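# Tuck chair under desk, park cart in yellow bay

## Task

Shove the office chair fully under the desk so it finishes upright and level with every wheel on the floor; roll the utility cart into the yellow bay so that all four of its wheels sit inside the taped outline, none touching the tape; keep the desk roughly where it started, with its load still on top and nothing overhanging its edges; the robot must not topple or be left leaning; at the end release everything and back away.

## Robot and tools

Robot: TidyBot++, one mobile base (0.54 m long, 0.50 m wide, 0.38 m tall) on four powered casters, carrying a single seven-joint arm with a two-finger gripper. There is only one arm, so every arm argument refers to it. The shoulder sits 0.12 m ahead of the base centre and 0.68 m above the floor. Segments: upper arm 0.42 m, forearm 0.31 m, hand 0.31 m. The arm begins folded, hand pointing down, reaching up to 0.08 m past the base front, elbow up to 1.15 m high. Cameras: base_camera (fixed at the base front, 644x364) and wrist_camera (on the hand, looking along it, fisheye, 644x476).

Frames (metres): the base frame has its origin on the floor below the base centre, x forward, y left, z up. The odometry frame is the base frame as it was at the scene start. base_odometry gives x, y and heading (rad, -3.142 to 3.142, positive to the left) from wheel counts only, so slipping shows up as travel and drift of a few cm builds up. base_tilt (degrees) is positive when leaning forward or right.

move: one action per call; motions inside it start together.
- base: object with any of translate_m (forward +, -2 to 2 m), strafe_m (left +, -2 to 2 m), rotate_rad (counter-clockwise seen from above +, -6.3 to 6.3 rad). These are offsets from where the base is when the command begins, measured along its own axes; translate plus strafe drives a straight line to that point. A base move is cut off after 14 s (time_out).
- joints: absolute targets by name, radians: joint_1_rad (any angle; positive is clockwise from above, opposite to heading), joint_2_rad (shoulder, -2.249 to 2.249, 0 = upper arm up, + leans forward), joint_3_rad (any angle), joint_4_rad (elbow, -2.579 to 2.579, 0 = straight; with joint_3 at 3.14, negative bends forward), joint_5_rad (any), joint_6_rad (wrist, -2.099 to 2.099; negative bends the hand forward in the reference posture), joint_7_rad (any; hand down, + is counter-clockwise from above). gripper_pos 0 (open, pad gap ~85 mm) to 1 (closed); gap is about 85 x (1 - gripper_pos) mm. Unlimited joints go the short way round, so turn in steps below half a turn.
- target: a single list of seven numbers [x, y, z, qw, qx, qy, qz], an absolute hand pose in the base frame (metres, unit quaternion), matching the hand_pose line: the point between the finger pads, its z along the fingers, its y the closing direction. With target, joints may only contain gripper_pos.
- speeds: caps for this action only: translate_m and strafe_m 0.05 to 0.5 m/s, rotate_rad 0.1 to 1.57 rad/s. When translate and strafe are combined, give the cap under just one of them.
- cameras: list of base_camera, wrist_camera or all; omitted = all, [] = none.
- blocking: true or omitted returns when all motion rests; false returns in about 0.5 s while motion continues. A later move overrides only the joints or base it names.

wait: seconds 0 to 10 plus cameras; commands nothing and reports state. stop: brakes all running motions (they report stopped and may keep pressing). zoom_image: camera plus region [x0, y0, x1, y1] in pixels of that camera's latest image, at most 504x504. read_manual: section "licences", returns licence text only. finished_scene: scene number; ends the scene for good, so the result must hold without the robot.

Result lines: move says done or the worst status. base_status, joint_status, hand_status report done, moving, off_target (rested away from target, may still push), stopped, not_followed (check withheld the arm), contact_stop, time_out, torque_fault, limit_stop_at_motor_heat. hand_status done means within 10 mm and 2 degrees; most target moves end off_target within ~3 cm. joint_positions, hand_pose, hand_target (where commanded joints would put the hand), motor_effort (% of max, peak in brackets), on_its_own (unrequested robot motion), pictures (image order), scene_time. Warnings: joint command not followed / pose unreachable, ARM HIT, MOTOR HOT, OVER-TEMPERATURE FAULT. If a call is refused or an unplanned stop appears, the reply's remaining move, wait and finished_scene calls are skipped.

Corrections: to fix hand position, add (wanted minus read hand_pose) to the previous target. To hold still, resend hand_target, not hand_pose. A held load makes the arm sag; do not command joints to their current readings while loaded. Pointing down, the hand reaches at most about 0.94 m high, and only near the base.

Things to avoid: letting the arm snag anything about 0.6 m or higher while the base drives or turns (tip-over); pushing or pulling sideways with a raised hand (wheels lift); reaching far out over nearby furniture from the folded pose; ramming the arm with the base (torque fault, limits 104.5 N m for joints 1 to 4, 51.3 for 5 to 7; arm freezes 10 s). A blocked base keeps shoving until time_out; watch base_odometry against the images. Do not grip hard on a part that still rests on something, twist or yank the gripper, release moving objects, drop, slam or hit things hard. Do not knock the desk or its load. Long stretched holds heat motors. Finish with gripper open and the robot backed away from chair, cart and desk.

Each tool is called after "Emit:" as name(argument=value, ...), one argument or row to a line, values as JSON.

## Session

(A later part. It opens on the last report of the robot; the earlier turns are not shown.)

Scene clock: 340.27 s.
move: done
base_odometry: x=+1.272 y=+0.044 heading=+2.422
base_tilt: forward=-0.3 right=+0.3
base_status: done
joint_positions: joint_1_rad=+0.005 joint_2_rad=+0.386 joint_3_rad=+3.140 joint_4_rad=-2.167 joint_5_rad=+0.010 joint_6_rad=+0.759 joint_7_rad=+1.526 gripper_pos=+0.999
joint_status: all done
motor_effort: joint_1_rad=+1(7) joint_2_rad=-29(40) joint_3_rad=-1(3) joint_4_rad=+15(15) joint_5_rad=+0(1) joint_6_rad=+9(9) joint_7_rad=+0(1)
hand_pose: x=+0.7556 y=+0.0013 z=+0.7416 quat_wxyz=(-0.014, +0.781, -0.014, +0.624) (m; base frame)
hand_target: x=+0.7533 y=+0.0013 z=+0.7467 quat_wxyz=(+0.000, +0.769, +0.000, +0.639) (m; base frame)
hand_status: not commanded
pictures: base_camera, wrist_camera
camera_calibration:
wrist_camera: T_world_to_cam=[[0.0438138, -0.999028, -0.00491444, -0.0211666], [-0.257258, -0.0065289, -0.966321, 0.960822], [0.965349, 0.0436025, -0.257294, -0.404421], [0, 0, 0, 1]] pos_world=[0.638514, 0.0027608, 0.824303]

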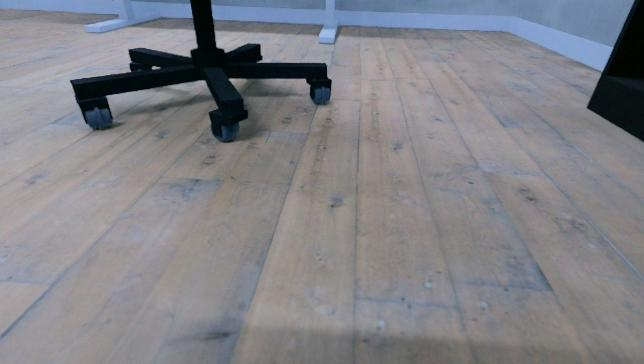

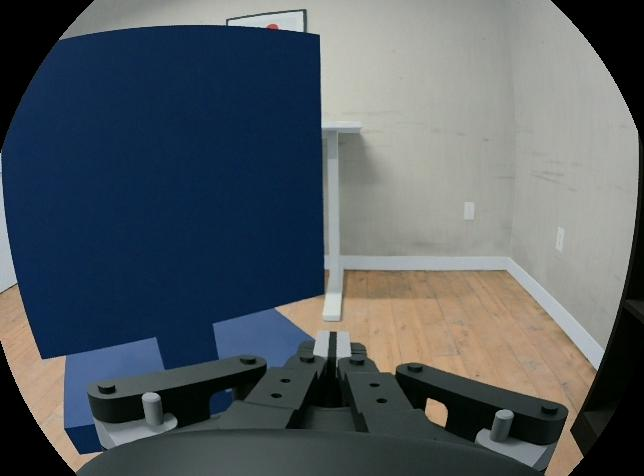

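Emit:
move(
  base={"strafe_m":0.34},
  cameras=[],
)

Emit:
move(
  base={"translate_m":0.38,"strafe_m":0.12},
  speeds={"translate_m":0.12},
)

Scene clock: 346.27 s.
move: done
base_odometry: x=+1.047 y=-0.211 heading=+2.422
base_tilt: forward=-0.3 right=+0.3
base_status: done
joint_positions: joint_1_rad=-0.006 joint_2_rad=+0.385 joint_3_rad=+3.138 joint_4_rad=-2.171 joint_5_rad=+0.010 joint_6_rad=+0.764 joint_7_rad=+1.526 gripper_pos=+0.999
joint_status: not commanded
motor_effort: joint_1_rad=+1(4) joint_2_rad=-29(31) joint_3_rad=-1(3) joint_4_rad=+14(15) joint_5_rad=+0(1) joint_6_rad=+9(9) joint_7_rad=+0(0)
hand_pose: x=+0.7543 y=+0.0092 z=+0.7414 quat_wxyz=(-0.018, +0.781, -0.009, +0.624) (m; base frame)
hand_target: x=+0.7533 y=+0.0013 z=+0.7467 quat_wxyz=(+0.000, +0.769, +0.000, +0.639) (m; base frame)
hand_status: not commanded
pictures: none
No camera images: "cameras" was empty.

Scene clock: 350.17 s.
move: done
base_odometry: x=+0.682 y=-0.051 heading=+2.422
base_tilt: forward=-0.3 right=+0.3
base_status: done
joint_positions: joint_1_rad=-0.006 joint_2_rad=+0.384 joint_3_rad=+3.137 joint_4_rad=-2.183 joint_5_rad=+0.010 joint_6_rad=+0.765 joint_7_rad=+1.526 gripper_pos=+0.999
joint_status: not commanded
motor_effort: joint_1_rad=+1(7) joint_2_rad=-28(31) joint_3_rad=-1(4) joint_4_rad=+14(18) joint_5_rad=+0(2) joint_6_rad=+9(10) joint_7_rad=+0(1)
hand_pose: x=+0.7504 y=+0.0101 z=+0.7367 quat_wxyz=(-0.018, +0.784, -0.009, +0.620) (m; base frame)
hand_target: x=+0.7533 y=+0.0013 z=+0.7467 quat_wxyz=(+0.000, +0.769, +0.000, +0.639) (m; base frame)
hand_status: not commanded
pictures: base_camera, wrist_camera
camera_calibration:
wrist_camera: T_world_to_cam=[[0.0578353, -0.998305, -0.0064494, -0.0215368], [-0.265633, -0.00916106, -0.964031, 0.959409], [0.962338, 0.0574682, -0.265713, -0.392741], [0, 0, 0, 1]] pos_world=[0.634046, 0.00985898, 0.820404]

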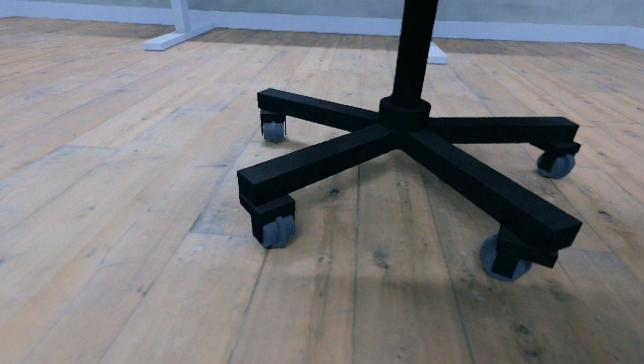

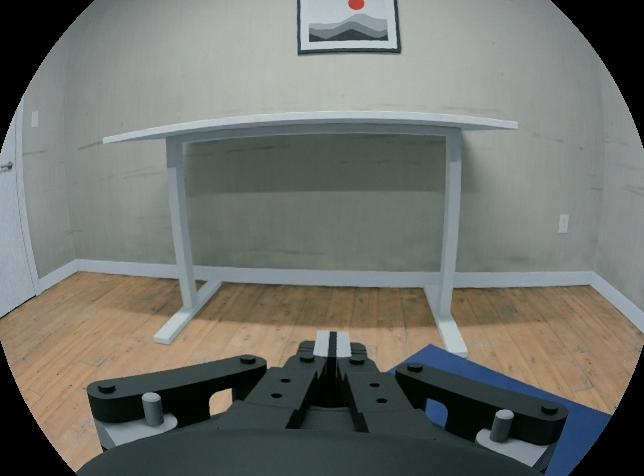

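Emit:
move(
  base={"translate_m":-0.42},
  cameras=[],
)

Emit:
move(
  base={"strafe_m":-0.18},
  cameras=["wrist_camera"],
)

Emit:
move(
  base={"translate_m":0.4,"strafe_m":0.05},
  speeds={"translate_m":0.12},
)

Scene clock: 362.00 s.
move: done
base_odometry: x=+0.998 y=-0.328 heading=+2.422
base_tilt: forward=-0.3 right=+0.3
base_status: done
joint_positions: joint_1_rad=-0.006 joint_2_rad=+0.379 joint_3_rad=+3.137 joint_4_rad=-2.185 joint_5_rad=+0.010 joint_6_rad=+0.767 joint_7_rad=+1.526 gripper_pos=+0.999
joint_status: not commanded
motor_effort: joint_1_rad=+1(3) joint_2_rad=-29(31) joint_3_rad=-1(2) joint_4_rad=+14(16) joint_5_rad=+0(1) joint_6_rad=+9(9) joint_7_rad=+0(0)
hand_pose: x=+0.7496 y=+0.0097 z=+0.7393 quat_wxyz=(-0.018, +0.782, -0.009, +0.622) (m; base frame)
hand_target: x=+0.7533 y=+0.0013 z=+0.7467 quat_wxyz=(+0.000, +0.769, +0.000, +0.639) (m; base frame)
hand_status: not commanded
pictures: none
No camera images: "cameras" was empty.

Scene clock: 363.40 s.
move: done
base_odometry: x=+1.117 y=-0.193 heading=+2.422
base_tilt: forward=-0.3 right=+0.3
base_status: done
joint_positions: joint_1_rad=+0.006 joint_2_rad=+0.379 joint_3_rad=+3.141 joint_4_rad=-2.185 joint_5_rad=+0.010 joint_6_rad=+0.767 joint_7_rad=+1.526 gripper_pos=+0.999
joint_status: not commanded
motor_effort: joint_1_rad=+1(5) joint_2_rad=-28(29) joint_3_rad=-1(3) joint_4_rad=+14(15) joint_5_rad=+0(1) joint_6_rad=+9(9) joint_7_rad=+0(0)
hand_pose: x=+0.7498 y=+0.0001 z=+0.7394 quat_wxyz=(-0.013, +0.782, -0.015, +0.623) (m; base frame)
hand_target: x=+0.7533 y=+0.0013 z=+0.7467 quat_wxyz=(+0.000, +0.769, +0.000, +0.639) (m; base frame)
hand_status: not commanded
pictures: wrist_camera
camera_calibration:
wrist_camera: T_world_to_cam=[[0.0418296, -0.999115, -0.00450602, -0.0209418], [-0.260681, -0.00655989, -0.965403, 0.959107], [0.964518, 0.0415571, -0.260725, -0.396142], [0, 0, 0, 1]] pos_world=[0.632983, 0.00183085, 0.822546]

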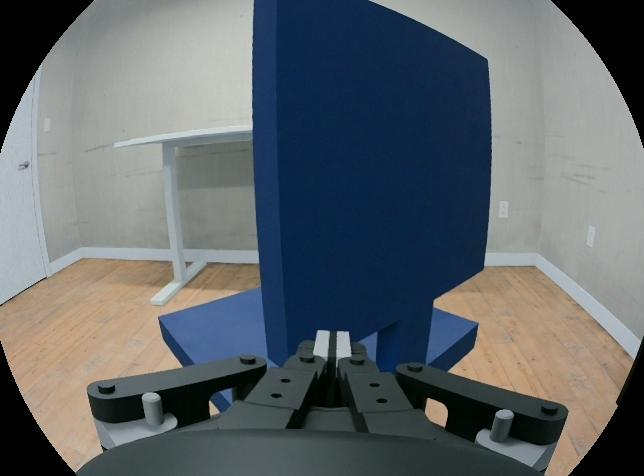

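Scene clock: 367.33 s.
move: done
base_odometry: x=+0.783 y=+0.033 heading=+2.422
base_tilt: forward=-0.3 right=+0.3
base_status: done
joint_positions: joint_1_rad=+0.013 joint_2_rad=+0.382 joint_3_rad=+3.153 joint_4_rad=-2.188 joint_5_rad=+0.008 joint_6_rad=+0.771 joint_7_rad=+1.526 gripper_pos=+0.999
joint_status: not commanded
motor_effort: joint_1_rad=+1(6) joint_2_rad=-29(30) joint_3_rad=+0(6) joint_4_rad=+14(22) joint_5_rad=+0(4) joint_6_rad=+9(11) joint_7_rad=+0(0)
hand_pose: x=+0.7490 y=-0.0113 z=+0.7373 quat_wxyz=(-0.006, +0.783, -0.021, +0.622) (m; base frame)
hand_target: x=+0.7533 y=+0.0013 z=+0.7467 quat_wxyz=(+0.000, +0.769, +0.000, +0.639) (m; base frame)
hand_status: not commanded
pictures: base_camera, wrist_camera
camera_calibration:
wrist_camera: T_world_to_cam=[[0.02271, -0.999741, -0.00124264, -0.0203153], [-0.262953, -0.00477401, -0.964797, 0.958047], [0.964541, 0.0222373, -0.262994, -0.394018], [0, 0, 0, 1]] pos_world=[0.63243, -0.00697446, 0.820671]

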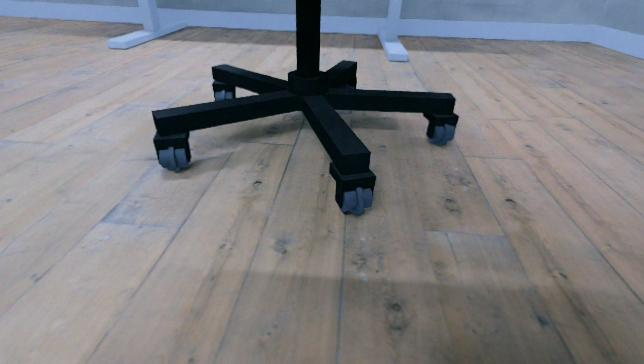

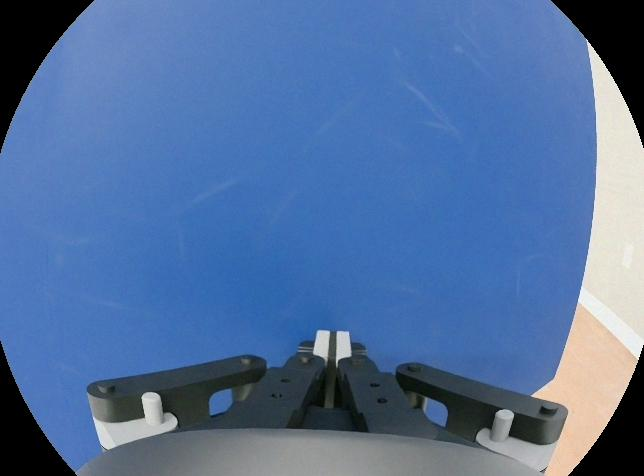

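Emit:
move(
  base={"translate_m":0.35,"strafe_m":0.12},
  speeds={"translate_m":0.12},
)

Scene clock: 386.53 s.
move: done
base_odometry: x=+0.441 y=+0.174 heading=+2.421
base_tilt: forward=-0.3 right=+0.2
base_status: done
joint_positions: joint_1_rad=+0.009 joint_2_rad=+0.376 joint_3_rad=+3.152 joint_4_rad=-2.195 joint_5_rad=+0.008 joint_6_rad=+0.771 joint_7_rad=+1.526 gripper_pos=+0.999
joint_status: not commanded
motor_effort: joint_1_rad=+1(5) joint_2_rad=-28(30) joint_3_rad=-1(5) joint_4_rad=+14(23) joint_5_rad=+0(3) joint_6_rad=+9(10) joint_7_rad=+0(0)
hand_pose: x=+0.7464 y=-0.0087 z=+0.7373 quat_wxyz=(-0.007, +0.783, -0.020, +0.621) (m; base frame)
hand_target: x=+0.7533 y=+0.0013 z=+0.7467 quat_wxyz=(+0.000, +0.769, +0.000, +0.639) (m; base frame)
hand_status: not commanded
pictures: base_camera, wrist_camera
camera_calibration:
wrist_camera: T_world_to_cam=[[0.026589, -0.999645, -0.0017229, -0.0202138], [-0.26454, -0.00537426, -0.96436, 0.958254], [0.964008, 0.0260971, -0.264589, -0.389945], [0, 0, 0, 1]] pos_world=[0.629944, -0.00488028, 0.820892]

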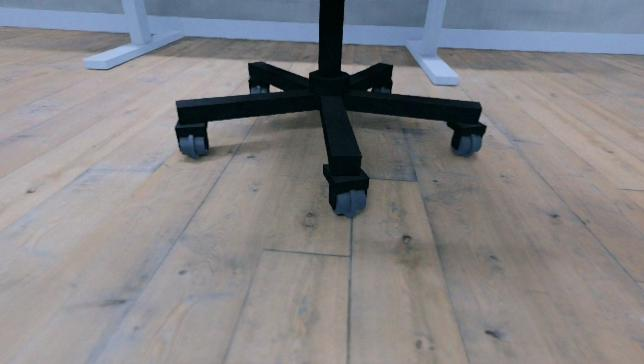

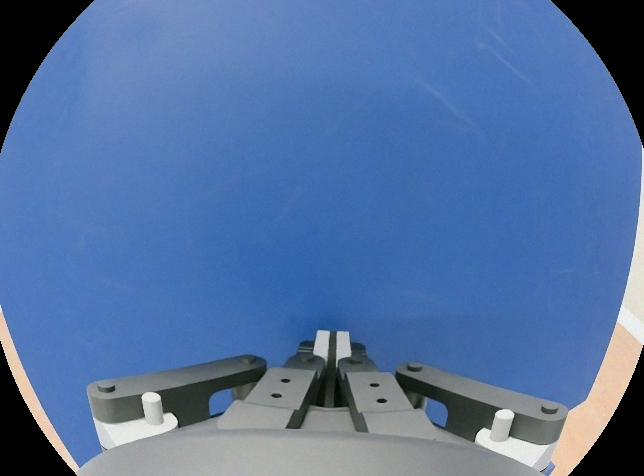

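Emit:
move(
  base={"translate_m":-0.1},
  cameras=[],
)

Emit:
move(
  base={"strafe_m":-0.28,"rotate_rad":0.3},
  cameras=[],
)

Emit:
move(
  base={"translate_m":0.75},
  speeds={"translate_m":0.12},
)

Scene clock: 393.97 s.
move: done
base_odometry: x=+0.516 y=+0.108 heading=+2.421
base_tilt: forward=-0.3 right=+0.3
base_status: done
joint_positions: joint_1_rad=+0.008 joint_2_rad=+0.378 joint_3_rad=+3.152 joint_4_rad=-2.194 joint_5_rad=+0.008 joint_6_rad=+0.771 joint_7_rad=+1.526 gripper_pos=+0.999
joint_status: not commanded
motor_effort: joint_1_rad=+1(2) joint_2_rad=-28(33) joint_3_rad=-1(2) joint_4_rad=+14(16) joint_5_rad=+0(1) joint_6_rad=+9(10) joint_7_rad=+0(0)
hand_pose: x=+0.7468 y=-0.0080 z=+0.7371 quat_wxyz=(-0.007, +0.783, -0.019, +0.621) (m; base frame)
hand_target: x=+0.7533 y=+0.0013 z=+0.7467 quat_wxyz=(+0.000, +0.769, +0.000, +0.639) (m; base frame)
hand_status: not commanded
pictures: none
No camera images: "cameras" was empty.

Scene clock: 395.63 s.
move: done
base_odometry: x=+0.701 y=+0.319 heading=+2.722
base_tilt: forward=-0.3 right=+0.3
base_status: done
joint_positions: joint_1_rad=+0.003 joint_2_rad=+0.378 joint_3_rad=+3.141 joint_4_rad=-2.194 joint_5_rad=+0.008 joint_6_rad=+0.771 joint_7_rad=+1.526 gripper_pos=+0.999
joint_status: not commanded
motor_effort: joint_1_rad=+1(5) joint_2_rad=-28(30) joint_3_rad=-1(3) joint_4_rad=+14(15) joint_5_rad=+0(1) joint_6_rad=+9(9) joint_7_rad=+0(0)
hand_pose: x=+0.7468 y=+0.0017 z=+0.7372 quat_wxyz=(-0.014, +0.783, -0.015, +0.621) (m; base frame)
hand_target: x=+0.7533 y=+0.0013 z=+0.7467 quat_wxyz=(+0.000, +0.769, +0.000, +0.639) (m; base frame)
hand_status: not commanded
pictures: none
No camera images: "cameras" was empty.

Scene clock: 402.47 s.
move: done
base_odometry: x=+0.016 y=+0.624 heading=+2.722
base_tilt: forward=-0.3 right=+0.3
base_status: done
joint_positions: joint_1_rad=-0.002 joint_2_rad=+0.376 joint_3_rad=+3.141 joint_4_rad=-2.195 joint_5_rad=+0.008 joint_6_rad=+0.772 joint_7_rad=+1.526 gripper_pos=+0.999
joint_status: not commanded
motor_effort: joint_1_rad=+1(5) joint_2_rad=-28(30) joint_3_rad=-1(3) joint_4_rad=+14(26) joint_5_rad=+0(2) joint_6_rad=+9(12) joint_7_rad=+0(0)
hand_pose: x=+0.7466 y=+0.0050 z=+0.7381 quat_wxyz=(-0.015, +0.783, -0.012, +0.622) (m; base frame)
hand_target: x=+0.7533 y=+0.0013 z=+0.7467 quat_wxyz=(+0.000, +0.769, +0.000, +0.639) (m; base frame)
hand_status: not commanded
pictures: base_camera, wrist_camera
camera_calibration:
wrist_camera: T_world_to_cam=[[0.0488429, -0.998789, -0.00593088, -0.0200189], [-0.262708, -0.00711762, -0.964849, 0.958069], [0.963638, 0.0486841, -0.262737, -0.391485], [0, 0, 0, 1]] pos_world=[0.62992, 0.00588363, 0.821415]

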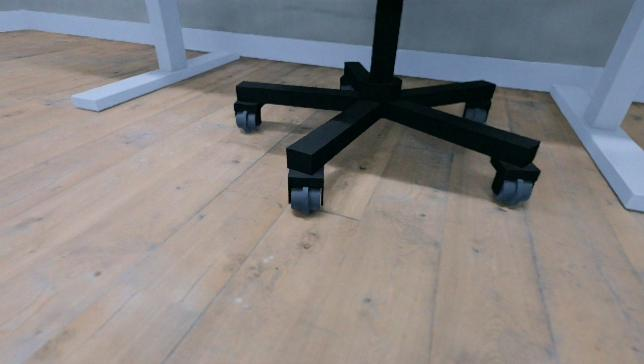

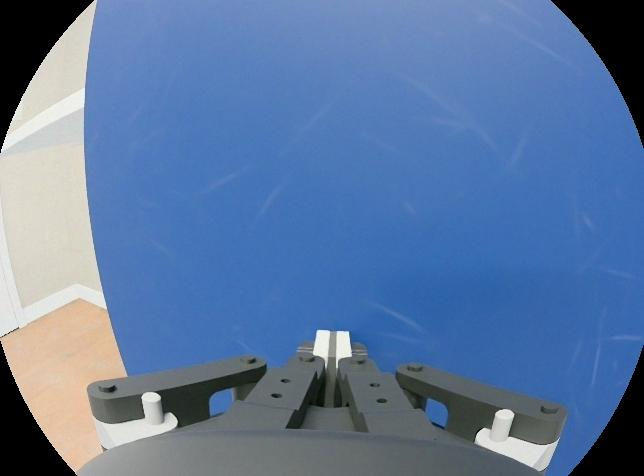

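Emit:
move(
  base={"translate_m":-0.12},
  cameras=[],
)

Emit:
move(
  base={"translate_m":0.05,"strafe_m":0.18,"rotate_rad":-0.29},
  cameras=[],
)

Emit:
move(
  base={"translate_m":0.25},
  speeds={"translate_m":0.1},
)

Scene clock: 410.60 s.
move: done
base_odometry: x=+0.125 y=+0.575 heading=+2.723
base_tilt: forward=-0.3 right=+0.3
base_status: done
joint_positions: joint_1_rad=-0.002 joint_2_rad=+0.378 joint_3_rad=+3.141 joint_4_rad=-2.195 joint_5_rad=+0.008 joint_6_rad=+0.772 joint_7_rad=+1.526 gripper_pos=+0.999
joint_status: not commanded
motor_effort: joint_1_rad=+1(2) joint_2_rad=-28(31) joint_3_rad=-1(2) joint_4_rad=+13(15) joint_5_rad=+0(0) joint_6_rad=+9(9) joint_7_rad=+0(0)
hand_pose: x=+0.7468 y=+0.0050 z=+0.7375 quat_wxyz=(-0.015, +0.783, -0.012, +0.621) (m; base frame)
hand_target: x=+0.7533 y=+0.0013 z=+0.7467 quat_wxyz=(+0.000, +0.769, +0.000, +0.639) (m; base frame)
hand_status: not commanded
pictures: none
No camera images: "cameras" was empty.

Scene clock: 412.03 s.
move: done
base_odometry: x=+0.006 y=+0.431 heading=+2.431
base_tilt: forward=-0.3 right=+0.2
base_status: done
joint_positions: joint_1_rad=+0.000 joint_2_rad=+0.378 joint_3_rad=+3.144 joint_4_rad=-2.195 joint_5_rad=+0.008 joint_6_rad=+0.772 joint_7_rad=+1.526 gripper_pos=+0.999
joint_status: not commanded
motor_effort: joint_1_rad=+1(4) joint_2_rad=-28(30) joint_3_rad=-1(3) joint_4_rad=+14(15) joint_5_rad=+0(1) joint_6_rad=+9(9) joint_7_rad=+0(0)
hand_pose: x=+0.7468 y=+0.0014 z=+0.7375 quat_wxyz=(-0.013, +0.783, -0.014, +0.622) (m; base frame)
hand_target: x=+0.7533 y=+0.0013 z=+0.7467 quat_wxyz=(+0.000, +0.769, +0.000, +0.639) (m; base frame)
hand_status: not commanded
pictures: none
No camera images: "cameras" was empty.

Scene clock: 417.47 s.
move: time_out
base_odometry: x=-0.180 y=+0.592 heading=+2.435
base_tilt: forward=-0.4 right=+0.3
base_status: translate_m time_out (by the wheels' count: +0.246 of +0.250)
joint_positions: joint_1_rad=+0.002 joint_2_rad=+0.229 joint_3_rad=+3.134 joint_4_rad=-2.390 joint_5_rad=+0.007 joint_6_rad=+0.774 joint_7_rad=+1.526 gripper_pos=+0.999
joint_status: not commanded
motor_effort: joint_1_rad=+2(5) joint_2_rad=+9(29) joint_3_rad=+3(5) joint_4_rad=+48(55) joint_5_rad=-1(4) joint_6_rad=+9(11) joint_7_rad=+0(1)
hand_pose: x=+0.6710 y=+0.0057 z=+0.7345 quat_wxyz=(-0.016, +0.797, -0.013, +0.603) (m; base frame)
hand_target: x=+0.7533 y=+0.0013 z=+0.7467 quat_wxyz=(+0.000, +0.769, +0.000, +0.639) (m; base frame)
hand_status: not commanded
pictures: base_camera, wrist_camera
camera_calibration:
wrist_camera: T_world_to_cam=[[0.0496864, -0.998714, -0.0101064, -0.0131448], [-0.307491, -0.0056688, -0.951534, 0.955073], [0.950253, 0.0503859, -0.307377, -0.277829], [0, 0, 0, 1]] pos_world=[0.558337, 0.00628494, 0.823253]

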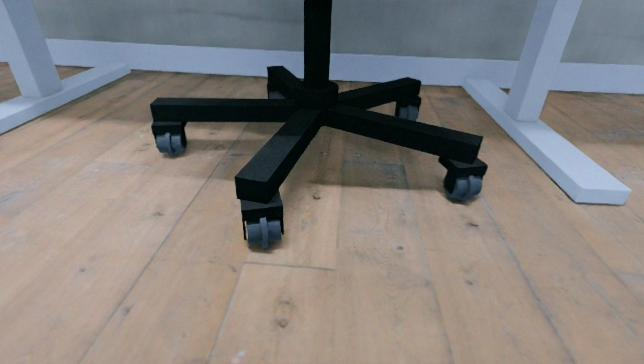

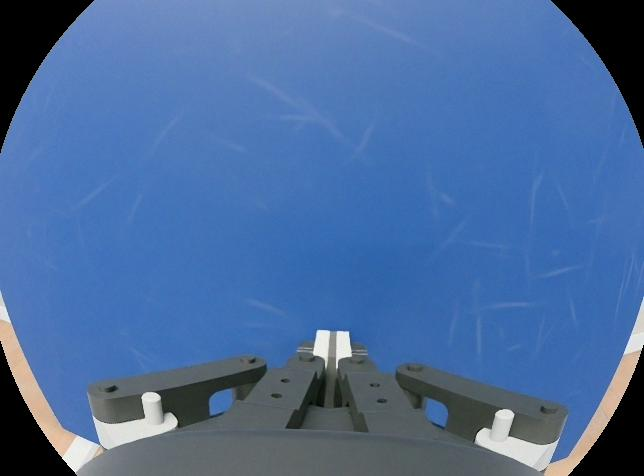

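Emit:
move(
  base={"translate_m":-0.6},
)

Emit:
move(
  joints={"joint_2_rad":-0.62,"joint_4_rad":-2.5,"joint_6_rad":-0.2},
)

Scene clock: 421.97 s.
move: done
base_odometry: x=+0.276 y=+0.202 heading=+2.434
base_tilt: forward=-0.3 right=+0.3
base_status: done
joint_positions: joint_1_rad=+0.002 joint_2_rad=+0.385 joint_3_rad=+3.135 joint_4_rad=-2.183 joint_5_rad=+0.007 joint_6_rad=+0.775 joint_7_rad=+1.526 gripper_pos=+0.999
joint_status: not commanded
motor_effort: joint_1_rad=+1(3) joint_2_rad=-29(32) joint_3_rad=-1(3) joint_4_rad=+14(48) joint_5_rad=+0(2) joint_6_rad=+9(10) joint_7_rad=+0(1)
hand_pose: x=+0.7513 y=+0.0051 z=+0.7395 quat_wxyz=(-0.016, +0.781, -0.013, +0.624) (m; base frame)
hand_target: x=+0.7533 y=+0.0013 z=+0.7467 quat_wxyz=(+0.000, +0.769, +0.000, +0.639) (m; base frame)
hand_status: not commanded
pictures: base_camera, wrist_camera
camera_calibration:
wrist_camera: T_world_to_cam=[[0.0484569, -0.998791, -0.00825721, -0.0181552], [-0.256389, -0.00444808, -0.966563, 0.957198], [0.965358, 0.0489538, -0.256294, -0.401687], [0, 0, 0, 1]] pos_world=[0.634066, 0.00578848, 0.822092]

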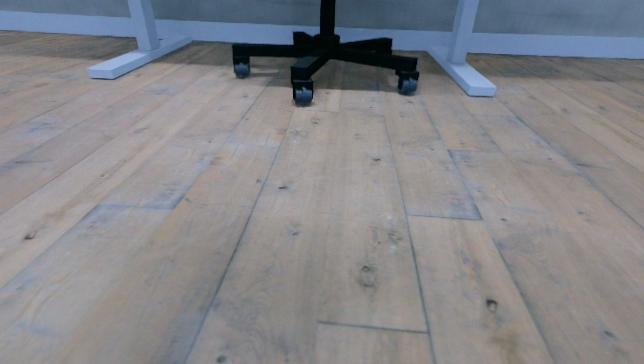

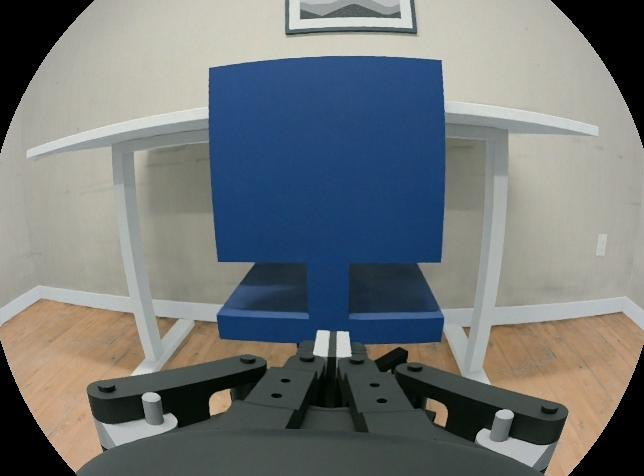

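Scene clock: 424.60 s.
move: done
base_odometry: x=+0.276 y=+0.202 heading=+2.434
base_tilt: forward=-0.3 right=+0.3
base_status: not commanded
joint_positions: joint_1_rad=+0.002 joint_2_rad=-0.610 joint_3_rad=+3.135 joint_4_rad=-2.478 joint_5_rad=+0.007 joint_6_rad=-0.120 joint_7_rad=+1.526 gripper_pos=+0.999
joint_status: all done
motor_effort: joint_1_rad=+1(1) joint_2_rad=+1(31) joint_3_rad=+0(1) joint_4_rad=+21(22) joint_5_rad=+0(0) joint_6_rad=+8(10) joint_7_rad=+0(0)
hand_pose: x=+0.4630 y=+0.0027 z=+0.8084 quat_wxyz=(-0.009, +0.838, -0.014, +0.545) (m; base frame)
hand_target: x=+0.4458 y=+0.0013 z=+0.7768 quat_wxyz=(+0.000, +0.862, +0.000, +0.506) (m; base frame)
hand_status: not commanded
pictures: base_camera, wrist_camera
camera_calibration:
wrist_camera: T_world_to_cam=[[0.0415894, -0.99911, -0.007084, -0.00383875], [-0.439249, -0.0119153, -0.898286, 0.979387], [0.897402, 0.0404708, -0.439353, 0.0737845], [0, 0, 0, 1]] pos_world=[0.36414, 0.00484819, 0.91216]

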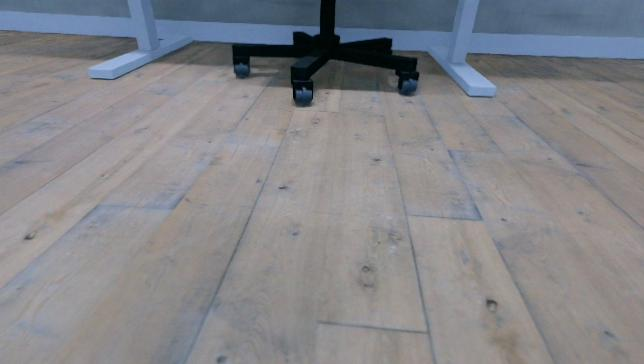

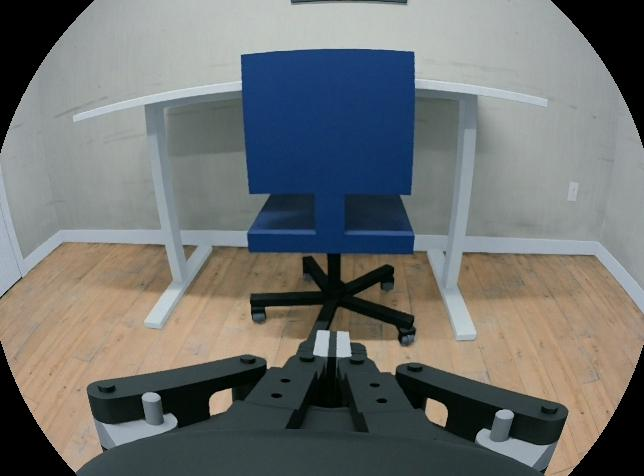

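Emit:
finished_scene(
  scene=2,
)

The scene is finished: the task was done.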